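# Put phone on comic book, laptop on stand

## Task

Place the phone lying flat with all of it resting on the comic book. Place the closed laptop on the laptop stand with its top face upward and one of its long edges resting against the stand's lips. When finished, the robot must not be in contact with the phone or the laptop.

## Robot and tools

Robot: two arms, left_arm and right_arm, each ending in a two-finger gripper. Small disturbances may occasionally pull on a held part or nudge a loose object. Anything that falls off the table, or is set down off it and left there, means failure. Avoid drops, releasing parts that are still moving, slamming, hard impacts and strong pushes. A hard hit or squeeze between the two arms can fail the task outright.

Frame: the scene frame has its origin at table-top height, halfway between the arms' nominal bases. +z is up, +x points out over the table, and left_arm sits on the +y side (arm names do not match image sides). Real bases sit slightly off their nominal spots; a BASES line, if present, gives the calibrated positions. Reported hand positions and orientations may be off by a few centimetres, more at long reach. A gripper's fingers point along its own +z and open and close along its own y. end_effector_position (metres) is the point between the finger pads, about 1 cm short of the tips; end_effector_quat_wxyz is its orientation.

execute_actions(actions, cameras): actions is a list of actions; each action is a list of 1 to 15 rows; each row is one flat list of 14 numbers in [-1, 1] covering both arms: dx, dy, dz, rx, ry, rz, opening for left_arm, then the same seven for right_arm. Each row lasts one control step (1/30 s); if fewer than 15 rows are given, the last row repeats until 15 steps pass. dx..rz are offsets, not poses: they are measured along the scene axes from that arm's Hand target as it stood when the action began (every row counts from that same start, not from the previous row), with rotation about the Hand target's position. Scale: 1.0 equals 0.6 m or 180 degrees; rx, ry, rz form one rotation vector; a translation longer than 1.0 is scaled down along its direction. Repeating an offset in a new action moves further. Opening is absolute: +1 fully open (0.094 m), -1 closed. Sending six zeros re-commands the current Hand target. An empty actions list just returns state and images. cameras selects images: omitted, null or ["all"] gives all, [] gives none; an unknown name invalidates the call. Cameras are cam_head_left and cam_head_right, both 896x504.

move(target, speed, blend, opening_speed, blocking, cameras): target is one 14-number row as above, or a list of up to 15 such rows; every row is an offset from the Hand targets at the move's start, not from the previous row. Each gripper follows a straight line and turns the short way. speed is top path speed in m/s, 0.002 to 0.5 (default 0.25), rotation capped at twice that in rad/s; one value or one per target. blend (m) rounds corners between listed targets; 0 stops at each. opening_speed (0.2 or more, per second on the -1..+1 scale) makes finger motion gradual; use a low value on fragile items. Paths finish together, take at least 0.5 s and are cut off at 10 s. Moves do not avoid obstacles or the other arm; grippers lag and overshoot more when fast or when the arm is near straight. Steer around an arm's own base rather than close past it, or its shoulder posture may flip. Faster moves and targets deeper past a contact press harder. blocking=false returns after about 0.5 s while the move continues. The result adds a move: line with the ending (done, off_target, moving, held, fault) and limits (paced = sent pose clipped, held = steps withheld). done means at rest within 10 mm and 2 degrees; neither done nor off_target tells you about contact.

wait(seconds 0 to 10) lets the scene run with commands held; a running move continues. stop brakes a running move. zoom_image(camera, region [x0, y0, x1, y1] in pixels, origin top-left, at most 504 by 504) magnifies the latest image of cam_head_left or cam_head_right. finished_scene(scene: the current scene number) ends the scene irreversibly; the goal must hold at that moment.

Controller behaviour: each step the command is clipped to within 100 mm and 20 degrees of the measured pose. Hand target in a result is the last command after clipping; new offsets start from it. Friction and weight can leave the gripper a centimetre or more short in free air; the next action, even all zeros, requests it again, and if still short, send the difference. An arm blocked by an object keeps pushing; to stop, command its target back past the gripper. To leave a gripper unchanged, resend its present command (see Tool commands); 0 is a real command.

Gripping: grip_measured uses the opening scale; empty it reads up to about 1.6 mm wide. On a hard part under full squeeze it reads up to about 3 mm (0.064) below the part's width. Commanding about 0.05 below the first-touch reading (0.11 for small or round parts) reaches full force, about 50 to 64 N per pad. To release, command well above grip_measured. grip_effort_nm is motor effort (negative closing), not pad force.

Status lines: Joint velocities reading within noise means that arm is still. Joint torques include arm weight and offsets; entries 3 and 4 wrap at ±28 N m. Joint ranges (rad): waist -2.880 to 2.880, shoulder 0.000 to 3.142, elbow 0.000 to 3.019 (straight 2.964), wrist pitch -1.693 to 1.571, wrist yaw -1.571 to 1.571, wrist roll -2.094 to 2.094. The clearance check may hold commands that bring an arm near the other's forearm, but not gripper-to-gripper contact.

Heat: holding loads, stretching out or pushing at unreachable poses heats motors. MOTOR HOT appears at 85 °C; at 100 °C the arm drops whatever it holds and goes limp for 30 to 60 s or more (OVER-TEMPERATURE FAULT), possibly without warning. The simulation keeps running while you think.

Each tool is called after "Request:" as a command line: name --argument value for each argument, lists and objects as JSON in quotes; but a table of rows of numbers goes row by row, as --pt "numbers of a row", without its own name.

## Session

Request:
execute_actions --actions '[]'

Scene clock: 0.00 s.
left_arm: end_effector_position=(+0.5762, +0.0326, +0.2203) grip_measured=+1.000 grip_effort_nm=n/a end_effector_quat_wxyz=(+0.373, -0.189, +0.872, +0.255) | right_arm: end_effector_position=(+0.2773, -0.6663, +0.2408) grip_measured=+1.000 grip_effort_nm=n/a end_effector_quat_wxyz=(+0.133, +0.606, +0.784, +0.005)
Joint positions: left_arm=[-0.632 1.766 1.516 -1.115 -0.923 -0.928 0.094] | right_arm=[-0.891 1.408 1.311 -1.216 -0.069 0.44 0.094]
Joint velocities: within noise
Joint torques (N m): no reading
Motor temperatures (°C): left_arm=[22 25 33 24 27 23 27] | right_arm=[26 33 33 25 24 23 25]
Heat: left arm: hottest elbow 33 °C; right arm: hottest shoulder 33 °C.
Hand target: left_arm +0.5823, +0.0285, +0.2384; +0.386, -0.198, +0.868, +0.242 | right_arm +0.2820, -0.6720, +0.2483; +0.141, +0.606, +0.783, +0.003
Tool commands: left_gripper/opening=+1.0 right_gripper/opening=+1.0

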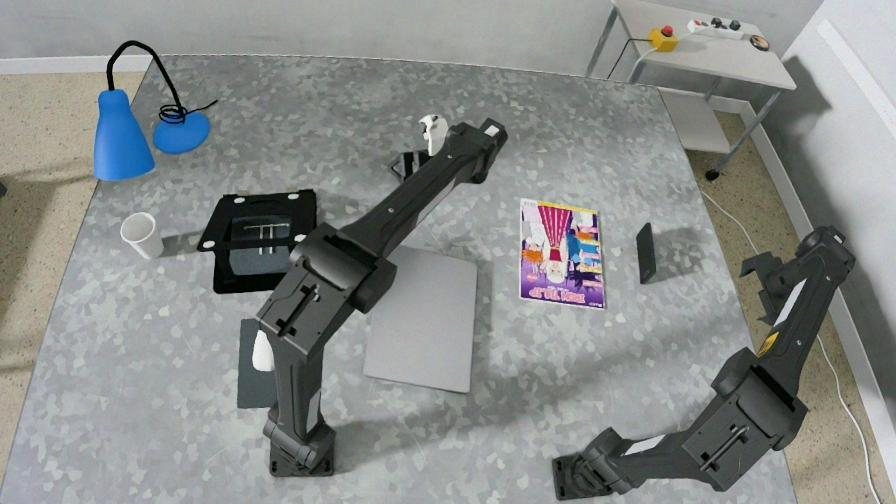

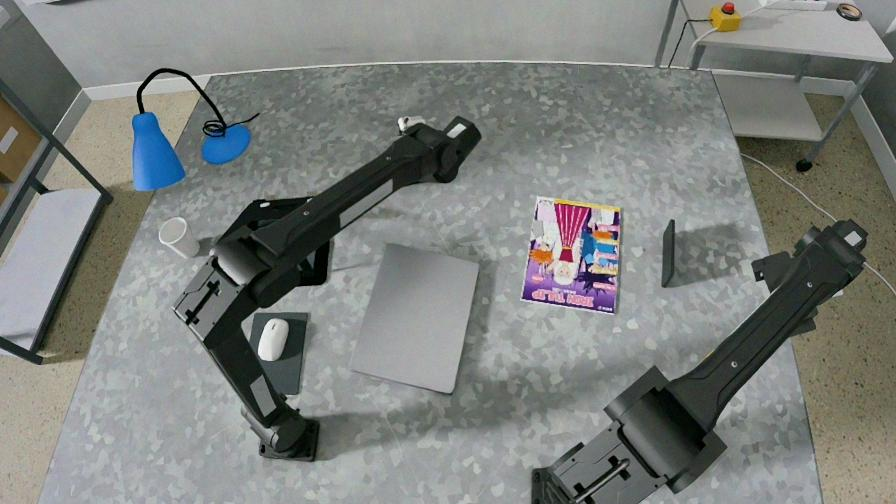

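Request:
zoom_image --camera "cam_head_left" --region '[500, 180, 720, 320]'

Request:
zoom_image --camera "cam_head_left" --region '[170, 170, 340, 310]'

Scaled by 2.291.

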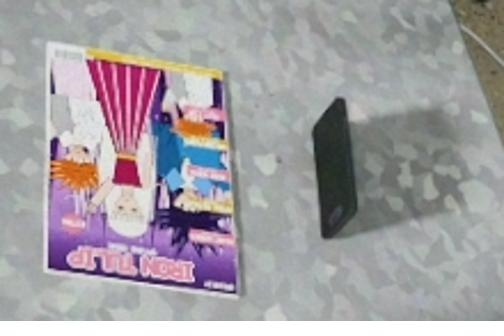

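Scaled by 2.965.

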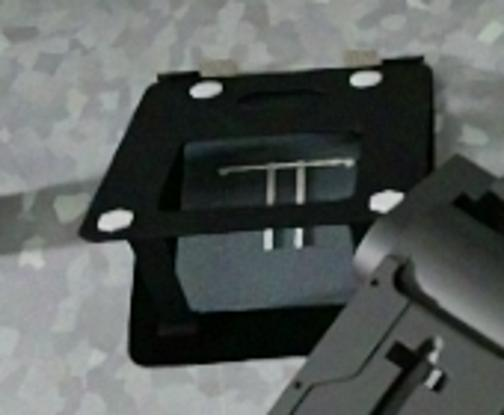

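Request:
move --target '[-0.47,0.6,0.12,0,0,0,1,0.413,0.245,-0.04,-0.003,0.091,0.416,0]' --speed 0.2

Request:
zoom_image --camera "cam_head_left" --region '[500, 150, 800, 350]'

Request:
zoom_image --camera "cam_head_right" --region '[500, 150, 800, 350]'

Scene clock: 19.30 s.
left_arm: end_effector_position=(+0.3012, +0.3846, +0.3104) grip_measured=+1.000 grip_effort_nm=0.027 end_effector_quat_wxyz=(+0.381, -0.196, +0.872, +0.238) | right_arm: end_effector_position=(+0.5132, -0.5229, +0.2220) grip_measured=+0.001 grip_effort_nm=-0.076 end_effector_quat_wxyz=(+0.003, +0.008, +1.000, +0.007)
Joint positions: left_arm=[0.229 0.591 0.757 -0.875 -0.411 0.008 0.094] | right_arm=[-0.384 1.876 1.867 -1.561 -0.016 -0.363 0.047]
Joint velocities: within noise
Joint torques (N m): left_arm=[-0.5 -1.85 10.52 2.25 -0.09 0.05] | right_arm=[1.08 -19.55 13.08 -0.18 0.07 0.07]
Motor temperatures (°C): left_arm=[22 27 35 24 27 23 27] | right_arm=[26 34 39 25 24 23 25]
Heat: left arm: hottest elbow 35 °C; right arm: hottest elbow 39 °C.
Hand target: left_arm +0.3003, +0.3885, +0.3105; +0.386, -0.198, +0.868, +0.242 | right_arm +0.5299, -0.5250, +0.2245; +0.008, +0.000, +1.000, +0.004
Off the commanded pose: left_arm 0.004 m, 1 deg | right_arm 0.017 m, 1 deg.
move: off_target (right_arm)

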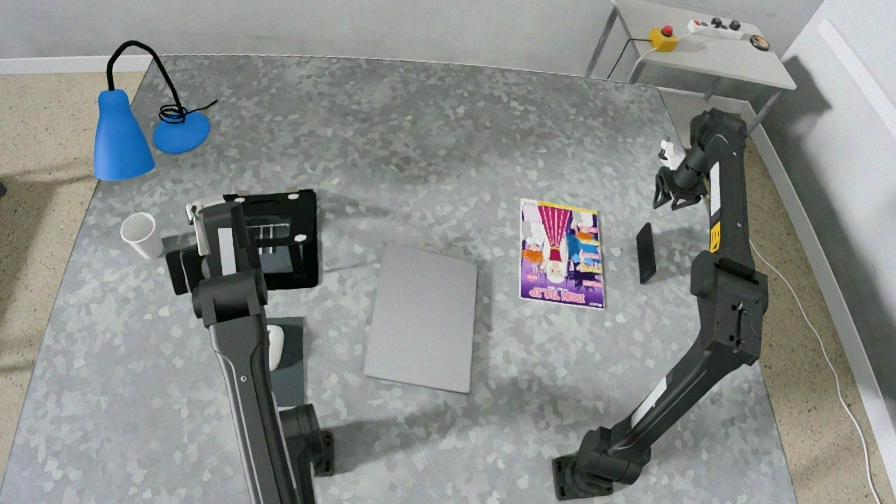

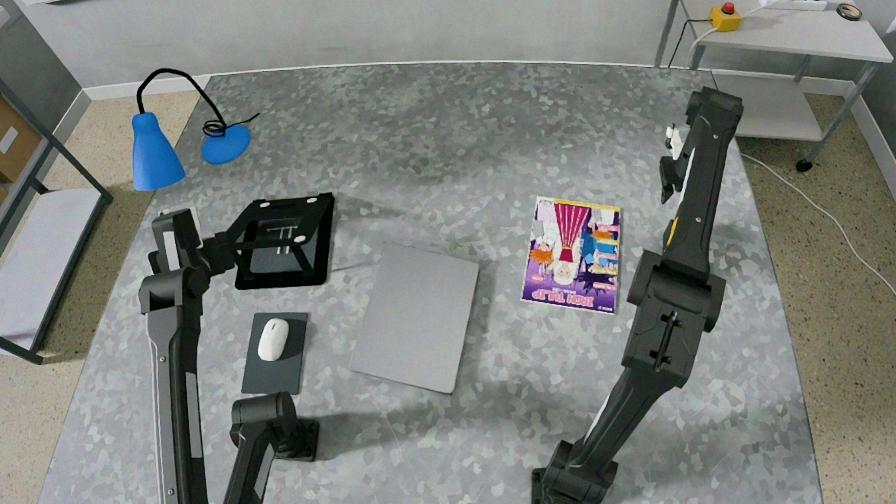

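Scaled by 1.680.

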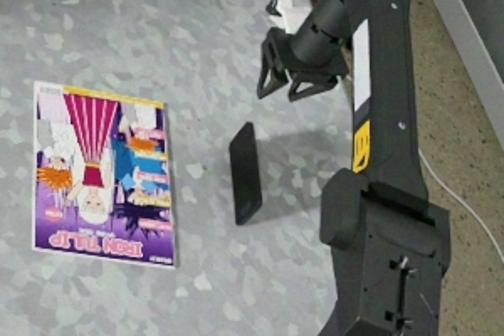

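Scaled by 1.680.

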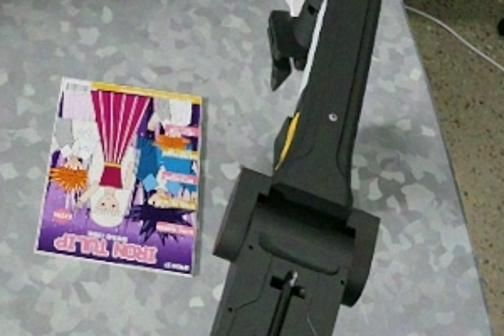

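Request:
move --target '[0,0,0,0,0,0,1,0.035,-0.08,-0.14,0,0,0,0]' --speed 0.15

Request:
zoom_image --camera "cam_head_left" --region '[580, 170, 760, 310]'

Request:
zoom_image --camera "cam_head_right" --region '[580, 170, 760, 310]'

Scene clock: 24.83 s.
left_arm: end_effector_position=(+0.3012, +0.3846, +0.3104) grip_measured=+1.000 grip_effort_nm=0.022 end_effector_quat_wxyz=(+0.381, -0.195, +0.872, +0.238) | right_arm: end_effector_position=(+0.5377, -0.5622, +0.1421) grip_measured=+0.001 grip_effort_nm=-0.081 end_effector_quat_wxyz=(-0.002, +0.001, +1.000, +0.009)
Joint positions: left_arm=[0.229 0.591 0.757 -0.875 -0.411 0.008 0.094] | right_arm=[-0.429 2.013 1.867 -1.436 -0.015 -0.421 0.047]
Joint velocities: within noise
Joint torques (N m): left_arm=[-0.62 -2.37 10.61 2.3 -0.07 0.1] | right_arm=[0.09 -23.12 11.64 0.46 0.04 0.1]
Motor temperatures (°C): left_arm=[22 26 36 24 27 23 27] | right_arm=[26 35 40 25 24 23 25]
Heat: left arm: hottest elbow 36 °C; right arm: hottest elbow 40 °C.
Hand target: left_arm +0.3003, +0.3885, +0.3105; +0.386, -0.198, +0.868, +0.242 | right_arm +0.5508, -0.5731, +0.1406; +0.008, +0.000, +1.000, +0.004
Off the commanded pose: left_arm 0.004 m, 1 deg | right_arm 0.017 m, 1 deg.
move: off_target (right_arm)

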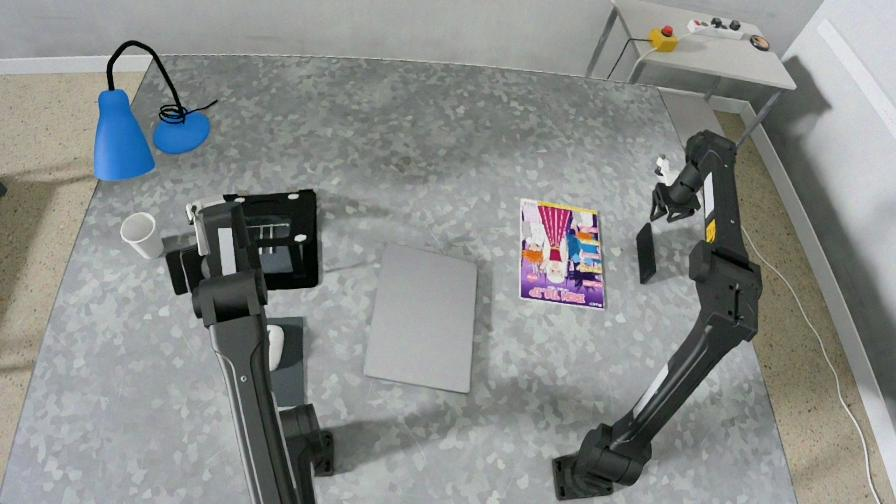

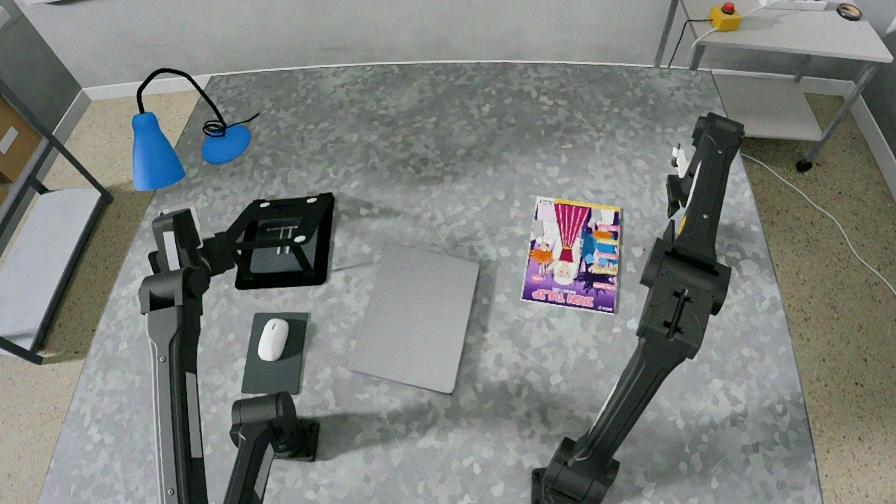

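Scaled by 2.800.

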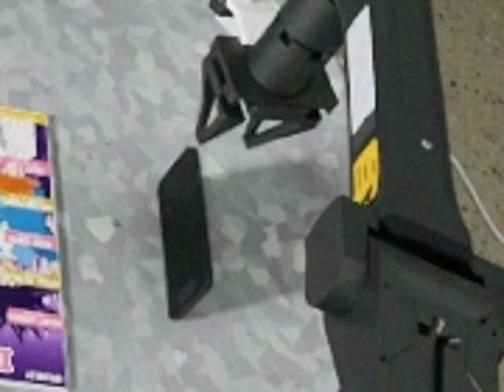

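Scaled by 2.800.

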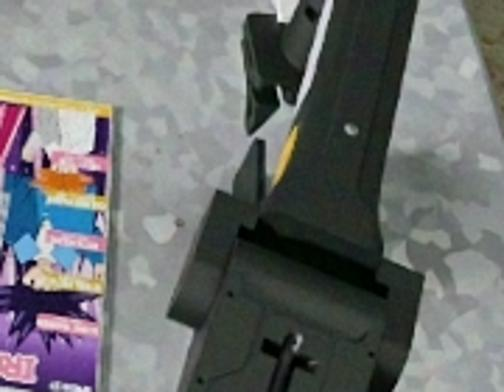

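Request:
move --target '[0,0,0,0,0,0,1,0,-0.046,-0.08,0,0,0,0]' --speed 0.12

Request:
zoom_image --camera "cam_head_left" --region '[600, 190, 720, 300]'

Scene clock: 29.73 s.
left_arm: end_effector_position=(+0.3012, +0.3846, +0.3104) grip_measured=+1.000 grip_effort_nm=0.022 end_effector_quat_wxyz=(+0.381, -0.195, +0.872, +0.238) | right_arm: end_effector_position=(+0.5464, -0.5932, +0.1073) grip_measured=+0.001 grip_effort_nm=-0.081 end_effector_quat_wxyz=(+0.012, +0.001, +1.000, +0.003)
Joint positions: left_arm=[0.229 0.591 0.757 -0.875 -0.411 0.008 0.094] | right_arm=[-0.467 2.071 1.867 -1.349 -0.015 -0.46 0.047]
Joint velocities: within noise
Joint torques (N m): left_arm=[0.03 -1.9 10.61 2.02 -0.12 0.08] | right_arm=[-0.03 -23.12 9.76 0.53 0.01 0.1]
Motor temperatures (°C): left_arm=[22 26 36 24 27 23 27] | right_arm=[26 35 41 25 24 23 25]
Heat: left arm: hottest elbow 36 °C; right arm: hottest elbow 41 °C.
Hand target: left_arm +0.3003, +0.3885, +0.3105; +0.386, -0.198, +0.868, +0.242 | right_arm +0.5508, -0.6006, +0.0924; +0.008, +0.000, +1.000, +0.004
Off the commanded pose: left_arm 0.004 m, 1 deg | right_arm 0.017 m, 0 deg.
move: off_target (right_arm)

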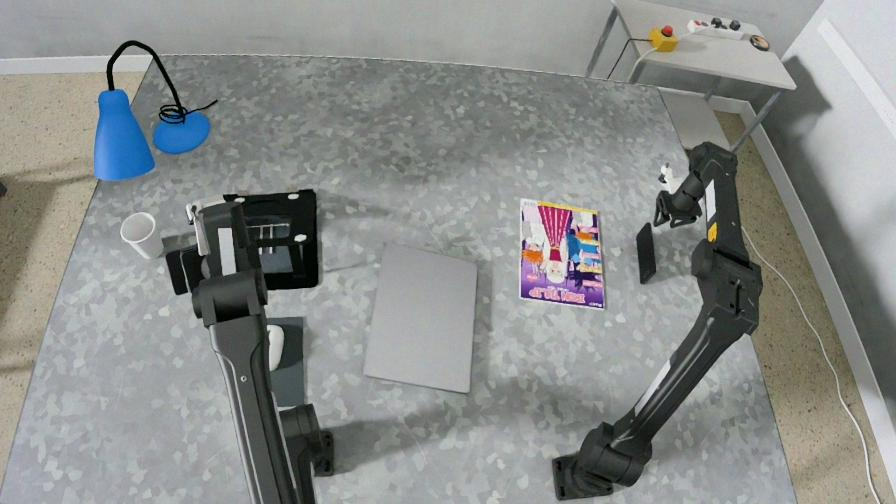

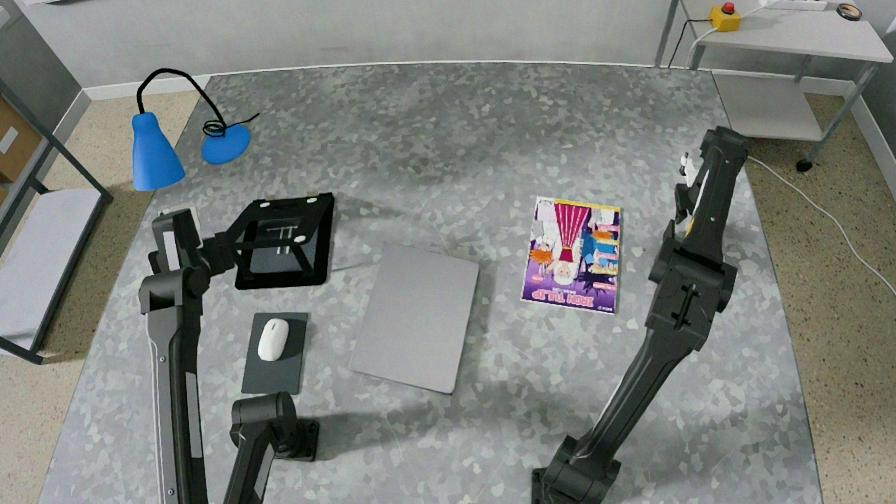

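Scaled by 4.200.

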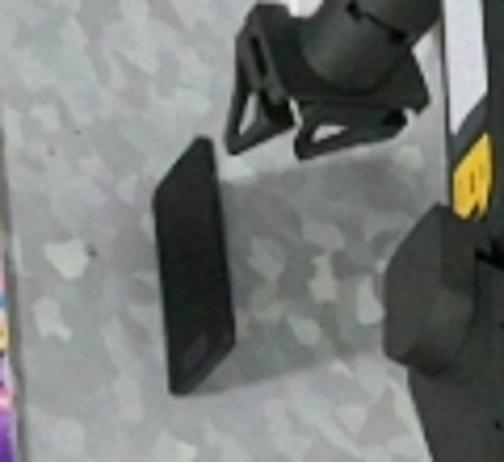

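Request:
move --target '[0,0,0,0,0,0,1,-0.03,0,-0.07,0,0,0,0]' --speed 0.1

Request:
zoom_image --camera "cam_head_left" --region '[600, 190, 720, 300]'

Request:
zoom_image --camera "cam_head_right" --region '[620, 190, 740, 300]'

Scene clock: 34.53 s.
left_arm: end_effector_position=(+0.3012, +0.3846, +0.3104) grip_measured=+1.000 grip_effort_nm=0.027 end_effector_quat_wxyz=(+0.381, -0.195, +0.872, +0.238) | right_arm: end_effector_position=(+0.5466, -0.5978, +0.0874) grip_measured=+0.001 grip_effort_nm=-0.071 end_effector_quat_wxyz=(+0.035, -0.002, +0.999, -0.007)
Joint positions: left_arm=[0.229 0.591 0.757 -0.875 -0.411 0.008 0.094] | right_arm=[-0.474 2.055 1.787 -1.233 -0.019 -0.473 0.047]
Joint velocities: within noise
Joint torques (N m): left_arm=[-0.21 -2.26 10.47 2.22 -0.1 0.07] | right_arm=[-0.85 -22.07 5.75 0.73 0.11 0.05]
Motor temperatures (°C): left_arm=[22 26 37 24 27 23 27] | right_arm=[26 35 41 25 24 23 25]
Heat: left arm: hottest elbow 37 °C; right arm: hottest elbow 41 °C.
Hand target: left_arm +0.3004, +0.3884, +0.3104; +0.386, -0.198, +0.868, +0.242 | right_arm +0.5328, -0.6005, +0.0503; +0.008, +0.000, +1.000, +0.004
Off the commanded pose: left_arm 0.004 m, 1 deg | right_arm 0.040 m, 3 deg.
move: off_target (right_arm)

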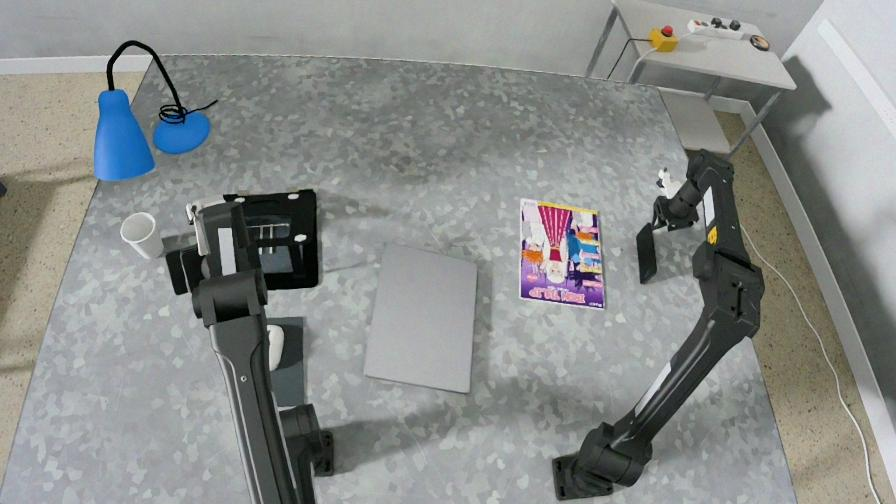

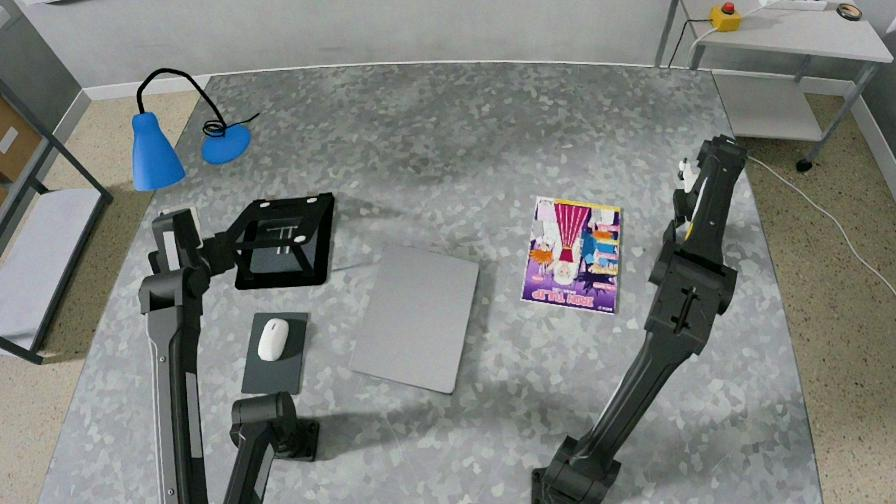

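Scaled by 4.200.

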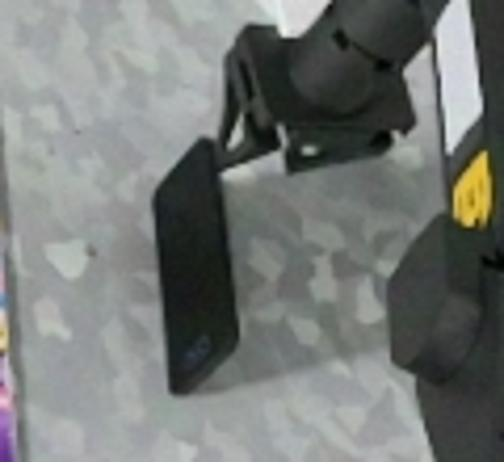

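Scaled by 4.200.

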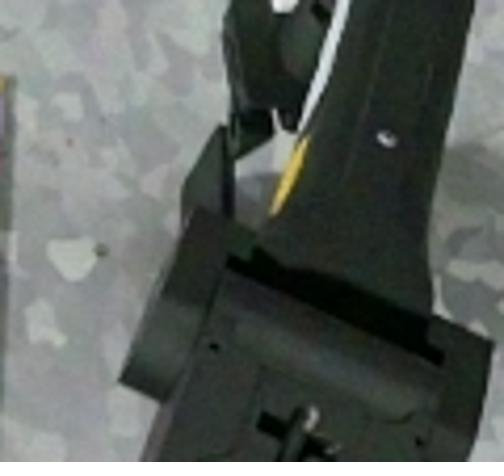

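Request:
move --pt "0 0 0 0 0 0 1 0 0 0.1 0 0 0 0" --pt "0 0 0 0 0 0 1 -0.045 0.042 0.1 0 0 0 0" --speed 0.1

Request:
zoom_image --camera "cam_head_left" --region '[600, 190, 720, 300]'

Request:
zoom_image --camera "cam_head_right" --region '[620, 190, 740, 300]'

Scene clock: 40.87 s.
left_arm: end_effector_position=(+0.3012, +0.3846, +0.3104) grip_measured=+1.000 grip_effort_nm=0.022 end_effector_quat_wxyz=(+0.381, -0.195, +0.872, +0.238) | right_arm: end_effector_position=(+0.5066, -0.5783, +0.1120) grip_measured=+0.001 grip_effort_nm=-0.076 end_effector_quat_wxyz=(+0.007, -0.001, +1.000, +0.006)
Joint positions: left_arm=[0.229 0.591 0.757 -0.875 -0.411 0.008 0.094] | right_arm=[-0.475 1.959 1.701 -1.305 -0.017 -0.472 0.047]
Joint velocities: within noise
Joint torques (N m): left_arm=[-0.67 -2.9 10.39 2.41 -0.1 0.04] | right_arm=[0.85 -24.06 7.39 0.53 0.06 0.22]
Motor temperatures (°C): left_arm=[22 26 37 24 27 23 27] | right_arm=[26 36 41 25 24 23 25]
Heat: left arm: hottest elbow 37 °C; right arm: hottest elbow 41 °C.
Hand target: left_arm +0.3004, +0.3884, +0.3104; +0.386, -0.198, +0.868, +0.242 | right_arm +0.5058, -0.5754, +0.1103; +0.008, +0.000, +1.000, +0.004
Off the commanded pose: left_arm 0.004 m, 1 deg | right_arm 0.004 m, 0 deg.
move: done

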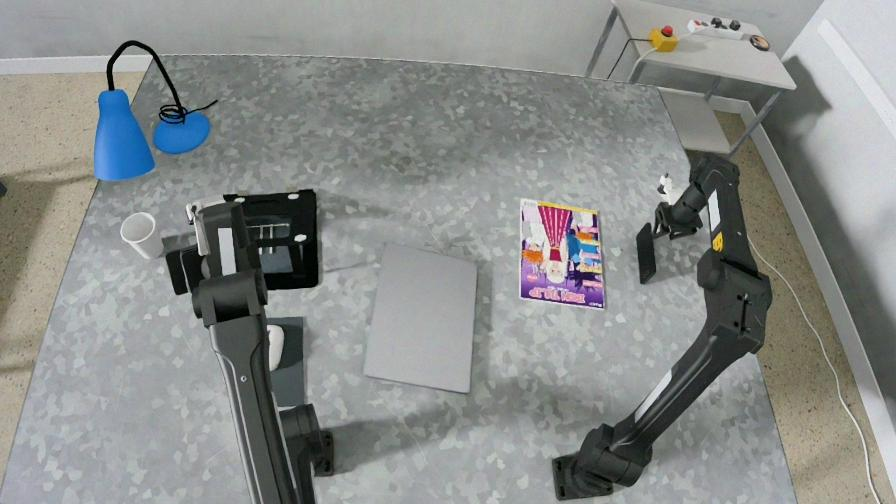

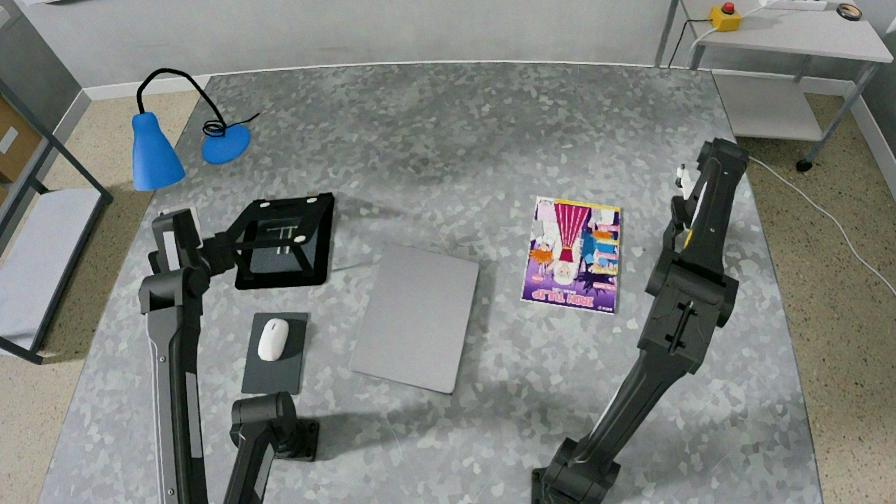

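Scaled by 4.200.

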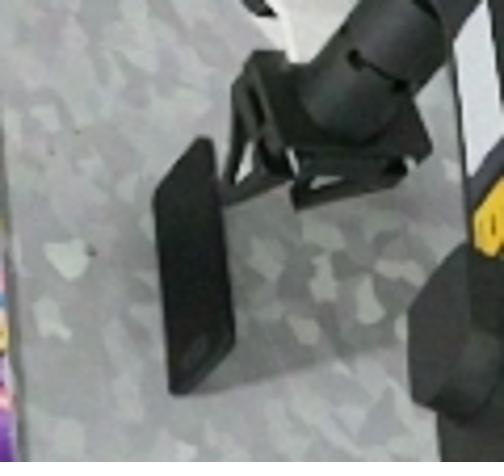

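Scaled by 4.200.

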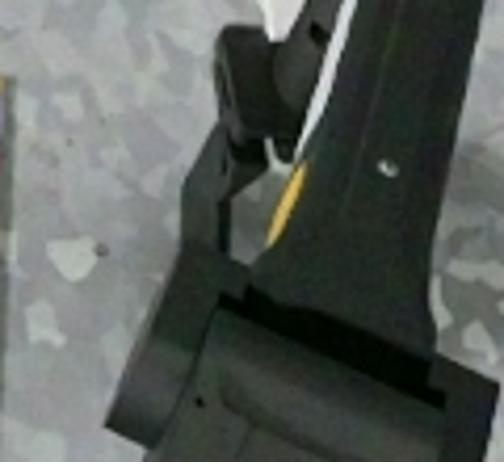

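Request:
move --pt "0 0 0 0 0 0 1 0 0 0.09 0 0 0 0" --pt "0 0 0 0 0 0 1 -0.03 0.035 0.09 0 0 0 0" --speed 0.1

Request:
zoom_image --camera "cam_head_left" --region '[600, 190, 720, 300]'

Request:
zoom_image --camera "cam_head_right" --region '[620, 190, 740, 300]'

Scene clock: 49.07 s.
left_arm: end_effector_position=(+0.3012, +0.3846, +0.3104) grip_measured=+1.000 grip_effort_nm=0.027 end_effector_quat_wxyz=(+0.381, -0.195, +0.872, +0.238) | right_arm: end_effector_position=(+0.4874, -0.5612, +0.1692) grip_measured=+0.001 grip_effort_nm=-0.081 end_effector_quat_wxyz=(+0.011, +0.002, +1.000, +0.004)
Joint positions: left_arm=[0.229 0.591 0.757 -0.875 -0.411 0.008 0.094] | right_arm=[-0.463 1.855 1.697 -1.396 -0.017 -0.454 0.047]
Joint velocities: within noise
Joint torques (N m): left_arm=[-0.97 -3.02 10.48 2.22 -0.11 0.08] | right_arm=[1.38 -22.42 7.64 0.42 0.06 0.18]
Motor temperatures (°C): left_arm=[22 26 37 24 27 23 27] | right_arm=[26 37 40 25 24 23 25]
Heat: left arm: hottest elbow 37 °C; right arm: hottest elbow 40 °C.
Hand target: left_arm +0.3004, +0.3884, +0.3104; +0.386, -0.198, +0.868, +0.242 | right_arm +0.4877, -0.5543, +0.1644; +0.008, +0.000, +1.000, +0.004
Off the commanded pose: left_arm 0.004 m, 1 deg | right_arm 0.008 m, 0 deg.
move: done

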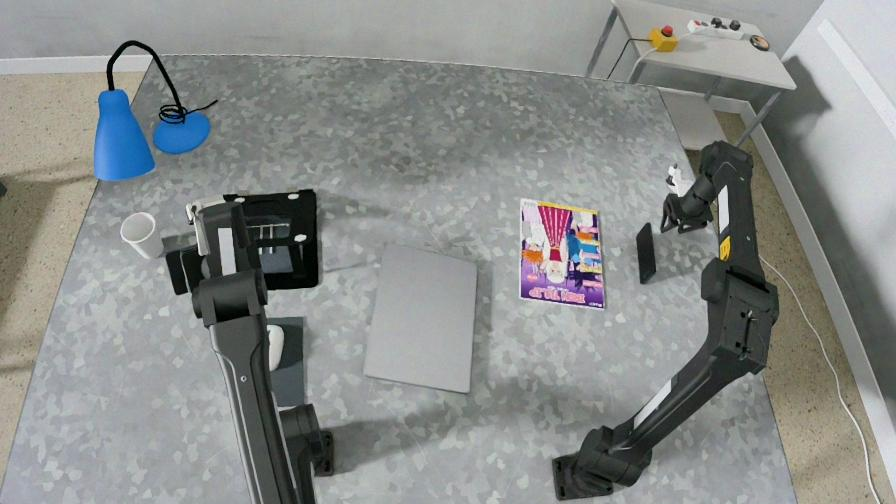

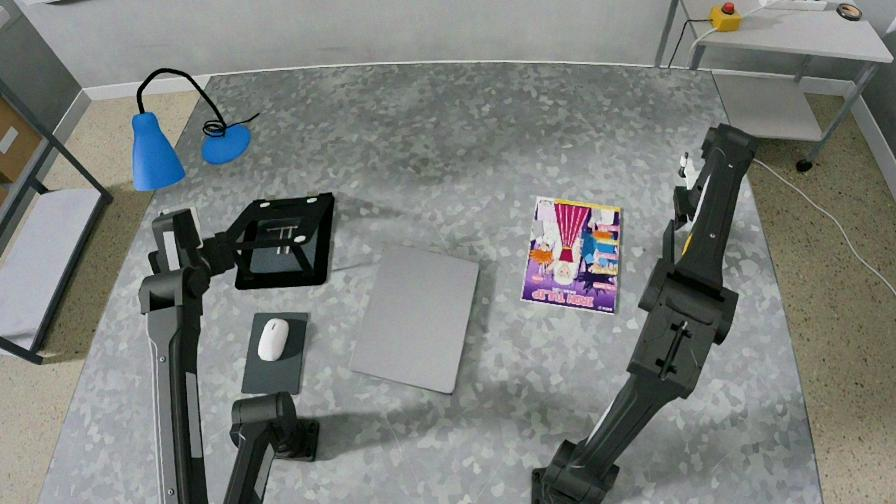

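Scaled by 4.200.

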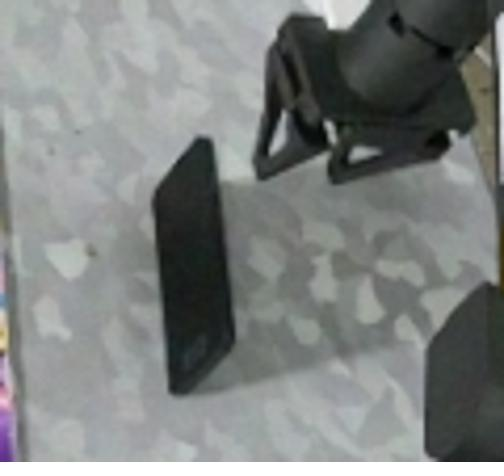

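Scaled by 4.200.

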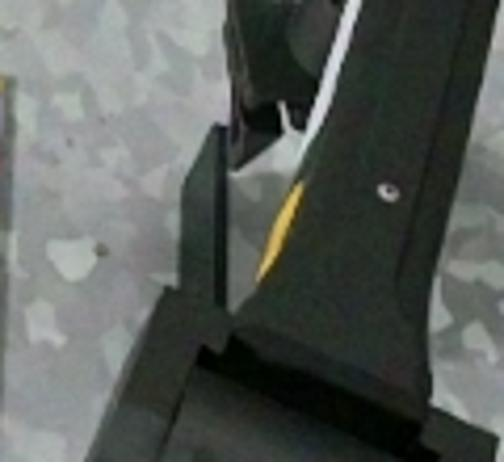

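Request:
move --pt "0 0 0 0 0 0 1 0.03 -0.045 -0.07 0 0 0 0.4" --pt "0 0 0 0 0 0 1 0.03 -0.045 -0.16 0 0 0 0.4" --speed 0.08

Request:
zoom_image --camera "cam_head_left" --region '[600, 190, 720, 300]'

Request:
zoom_image --camera "cam_head_right" --region '[620, 190, 740, 300]'

Scene clock: 55.67 s.
left_arm: end_effector_position=(+0.3012, +0.3846, +0.3104) grip_measured=+1.000 grip_effort_nm=0.027 end_effector_quat_wxyz=(+0.381, -0.195, +0.872, +0.238) | right_arm: end_effector_position=(+0.5112, -0.5755, +0.0915) grip_measured=+0.399 grip_effort_nm=0.066 end_effector_quat_wxyz=(+0.023, -0.002, +1.000, -0.002)
Joint positions: left_arm=[0.229 0.591 0.757 -0.875 -0.411 0.008 0.094] | right_arm=[-0.467 1.959 1.645 -1.214 -0.017 -0.466 0.066]
Joint velocities: within noise
Joint torques (N m): left_arm=[-0.26 -2.84 10.59 2.18 -0.11 0.1] | right_arm=[-0.26 -20.95 7.6 0.35 0.04 0.09]
Motor temperatures (°C): left_arm=[22 26 38 24 27 23 27] | right_arm=[26 37 40 25 24 23 25]
Heat: left arm: hottest elbow 38 °C; right arm: hottest elbow 40 °C.
Hand target: left_arm +0.3004, +0.3884, +0.3104; +0.386, -0.198, +0.868, +0.242 | right_arm +0.5059, -0.5814, +0.0684; +0.008, +0.000, +1.000, +0.004
Off the commanded pose: left_arm 0.004 m, 1 deg | right_arm 0.024 m, 2 deg.
move: off_target (right_arm)

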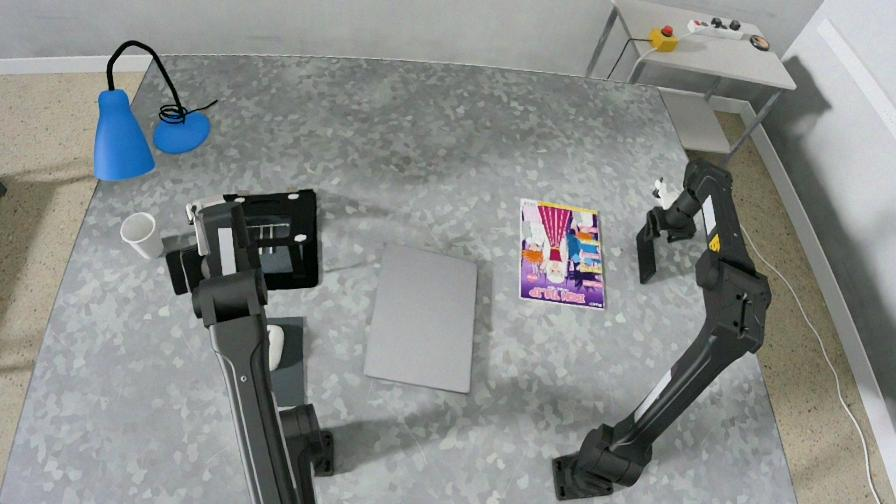

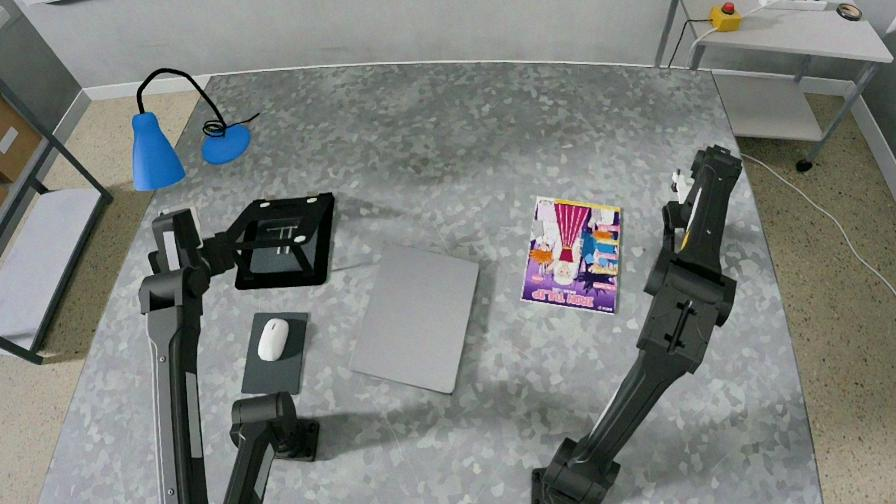

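Scaled by 4.200.

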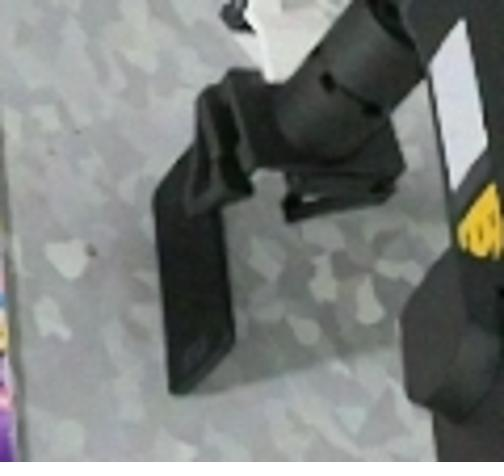

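Scaled by 4.200.

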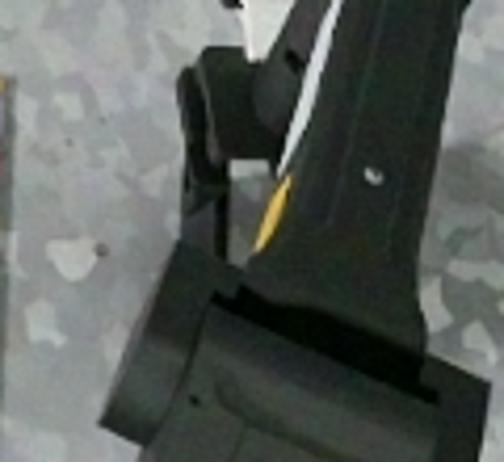

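Request:
move --target '[0,0,0,0,0,0,1,-0.02,0,-0.06,0,0,0,0.4]' --speed 0.08

Request:
zoom_image --camera "cam_head_left" --region '[600, 190, 720, 300]'

Scene clock: 58.77 s.
left_arm: end_effector_position=(+0.3012, +0.3846, +0.3104) grip_measured=+1.000 grip_effort_nm=0.022 end_effector_quat_wxyz=(+0.381, -0.195, +0.872, +0.238) | right_arm: end_effector_position=(+0.5013, -0.5769, +0.0579) grip_measured=+0.399 grip_effort_nm=0.066 end_effector_quat_wxyz=(+0.025, -0.002, +1.000, -0.004)
Joint positions: left_arm=[0.229 0.591 0.757 -0.875 -0.411 0.008 0.094] | right_arm=[-0.477 1.968 1.564 -1.119 -0.017 -0.475 0.066]
Joint velocities: within noise
Joint torques (N m): left_arm=[-0.03 -2.2 10.43 2.24 -0.1 0.1] | right_arm=[-0.38 -19.55 7.2 0.59 0.03 0.11]
Motor temperatures (°C): left_arm=[22 25 38 24 27 23 27] | right_arm=[26 37 39 25 24 23 25]
Heat: left arm: hottest elbow 38 °C; right arm: hottest elbow 39 °C.
Hand target: left_arm +0.3004, +0.3884, +0.3104; +0.386, -0.198, +0.868, +0.242 | right_arm +0.4938, -0.5813, +0.0323; +0.008, +0.000, +1.000, +0.004
Off the commanded pose: left_arm 0.004 m, 1 deg | right_arm 0.027 m, 2 deg.
move: off_target (right_arm)

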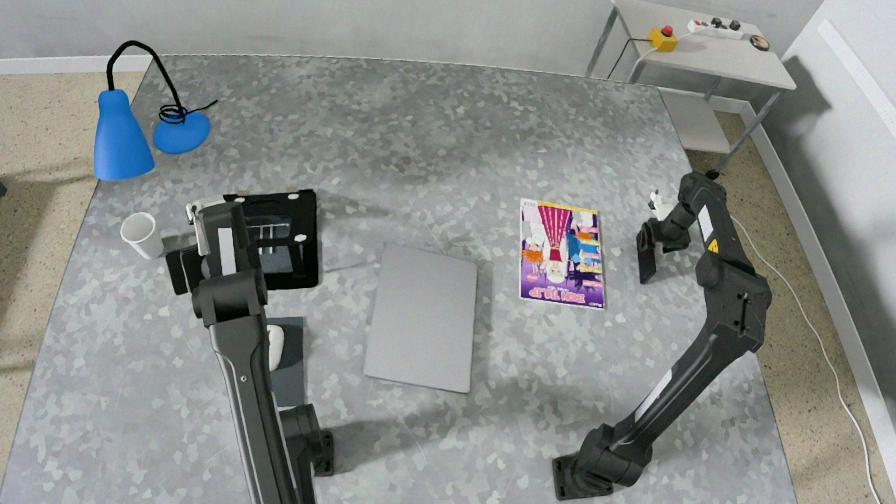

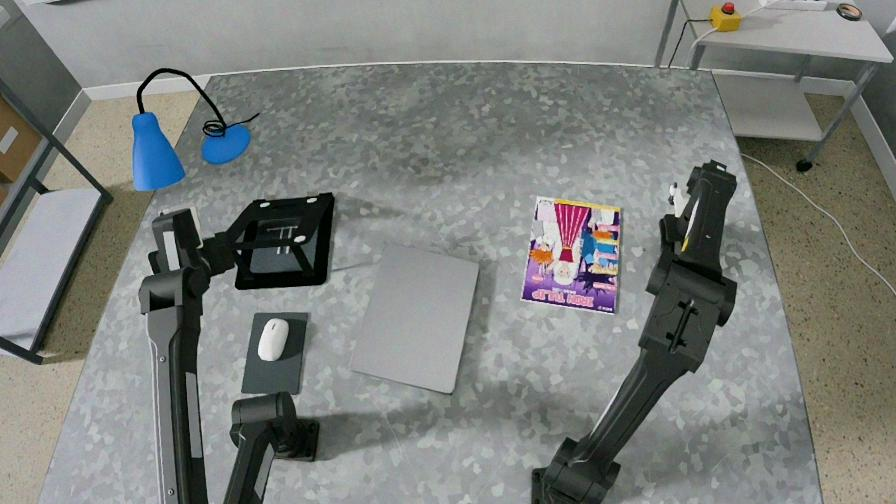

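Scaled by 4.200.

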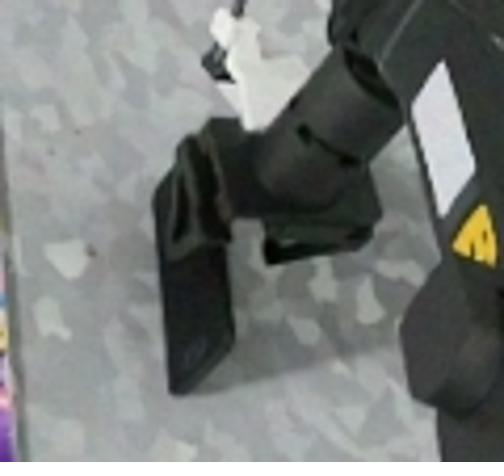

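Request:
move --target '[0,0,0,0,0,0,1,0,0,0,0,0,0,-0.95]' --speed 0.05 --opening_speed 0.35

Request:
zoom_image --camera "cam_head_left" --region '[600, 190, 720, 300]'

Scene clock: 64.63 s.
left_arm: end_effector_position=(+0.3012, +0.3846, +0.3104) grip_measured=+1.000 grip_effort_nm=0.022 end_effector_quat_wxyz=(+0.381, -0.195, +0.872, +0.238) | right_arm: end_effector_position=(+0.5012, -0.5772, +0.0579) grip_measured=-0.848 grip_effort_nm=-1.023 end_effector_quat_wxyz=(+0.025, -0.002, +1.000, -0.003)
Joint positions: left_arm=[0.229 0.591 0.757 -0.875 -0.411 0.008 0.094] | right_arm=[-0.477 1.968 1.564 -1.119 -0.017 -0.476 0.007]
Joint velocities: within noise
Joint torques (N m): left_arm=[0.03 -2.32 10.48 2.17 -0.04 0.04] | right_arm=[-0.21 -20.25 7.15 0.61 0.05 0.1]
Motor temperatures (°C): left_arm=[22 25 38 24 27 23 27] | right_arm=[26 37 40 25 24 23 25]
Heat: left arm: hottest elbow 38 °C; right arm: hottest elbow 40 °C.
Hand target: left_arm +0.3004, +0.3884, +0.3104; +0.386, -0.198, +0.868, +0.242 | right_arm +0.4937, -0.5813, +0.0324; +0.008, +0.000, +1.000, +0.004
Off the commanded pose: left_arm 0.004 m, 1 deg | right_arm 0.027 m, 2 deg.
move: off_target (right_arm)

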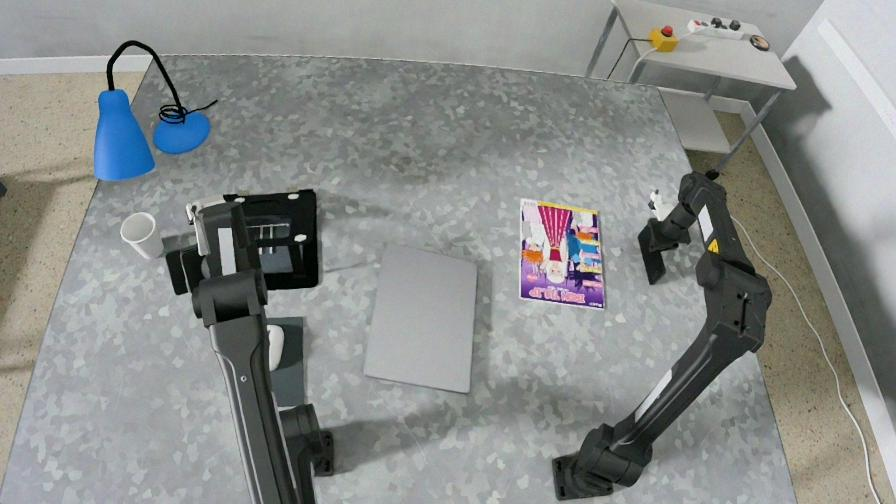

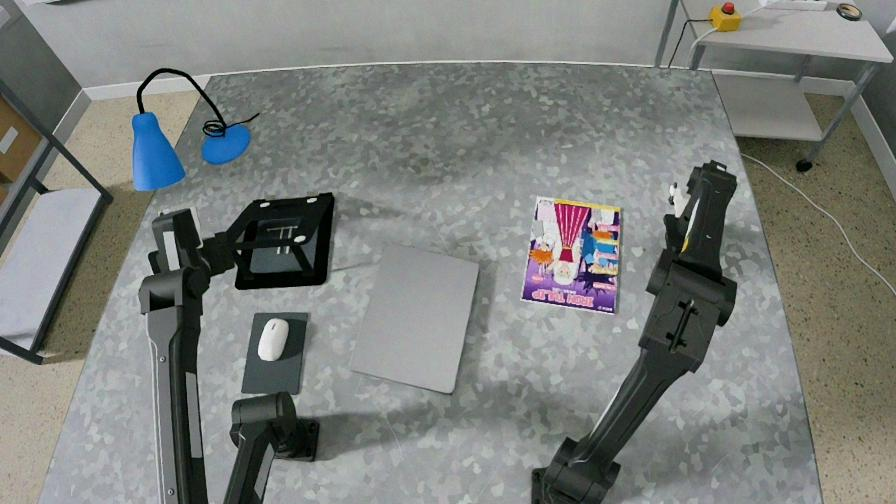

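Scaled by 4.200.

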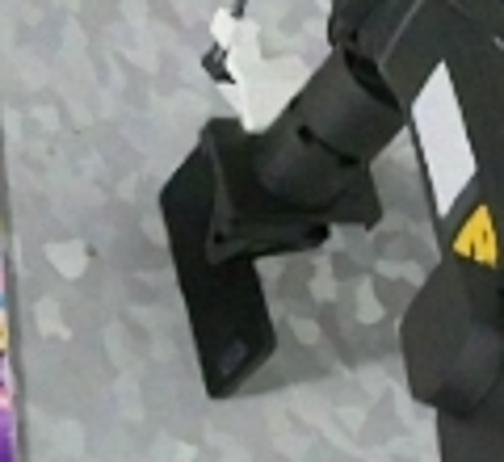

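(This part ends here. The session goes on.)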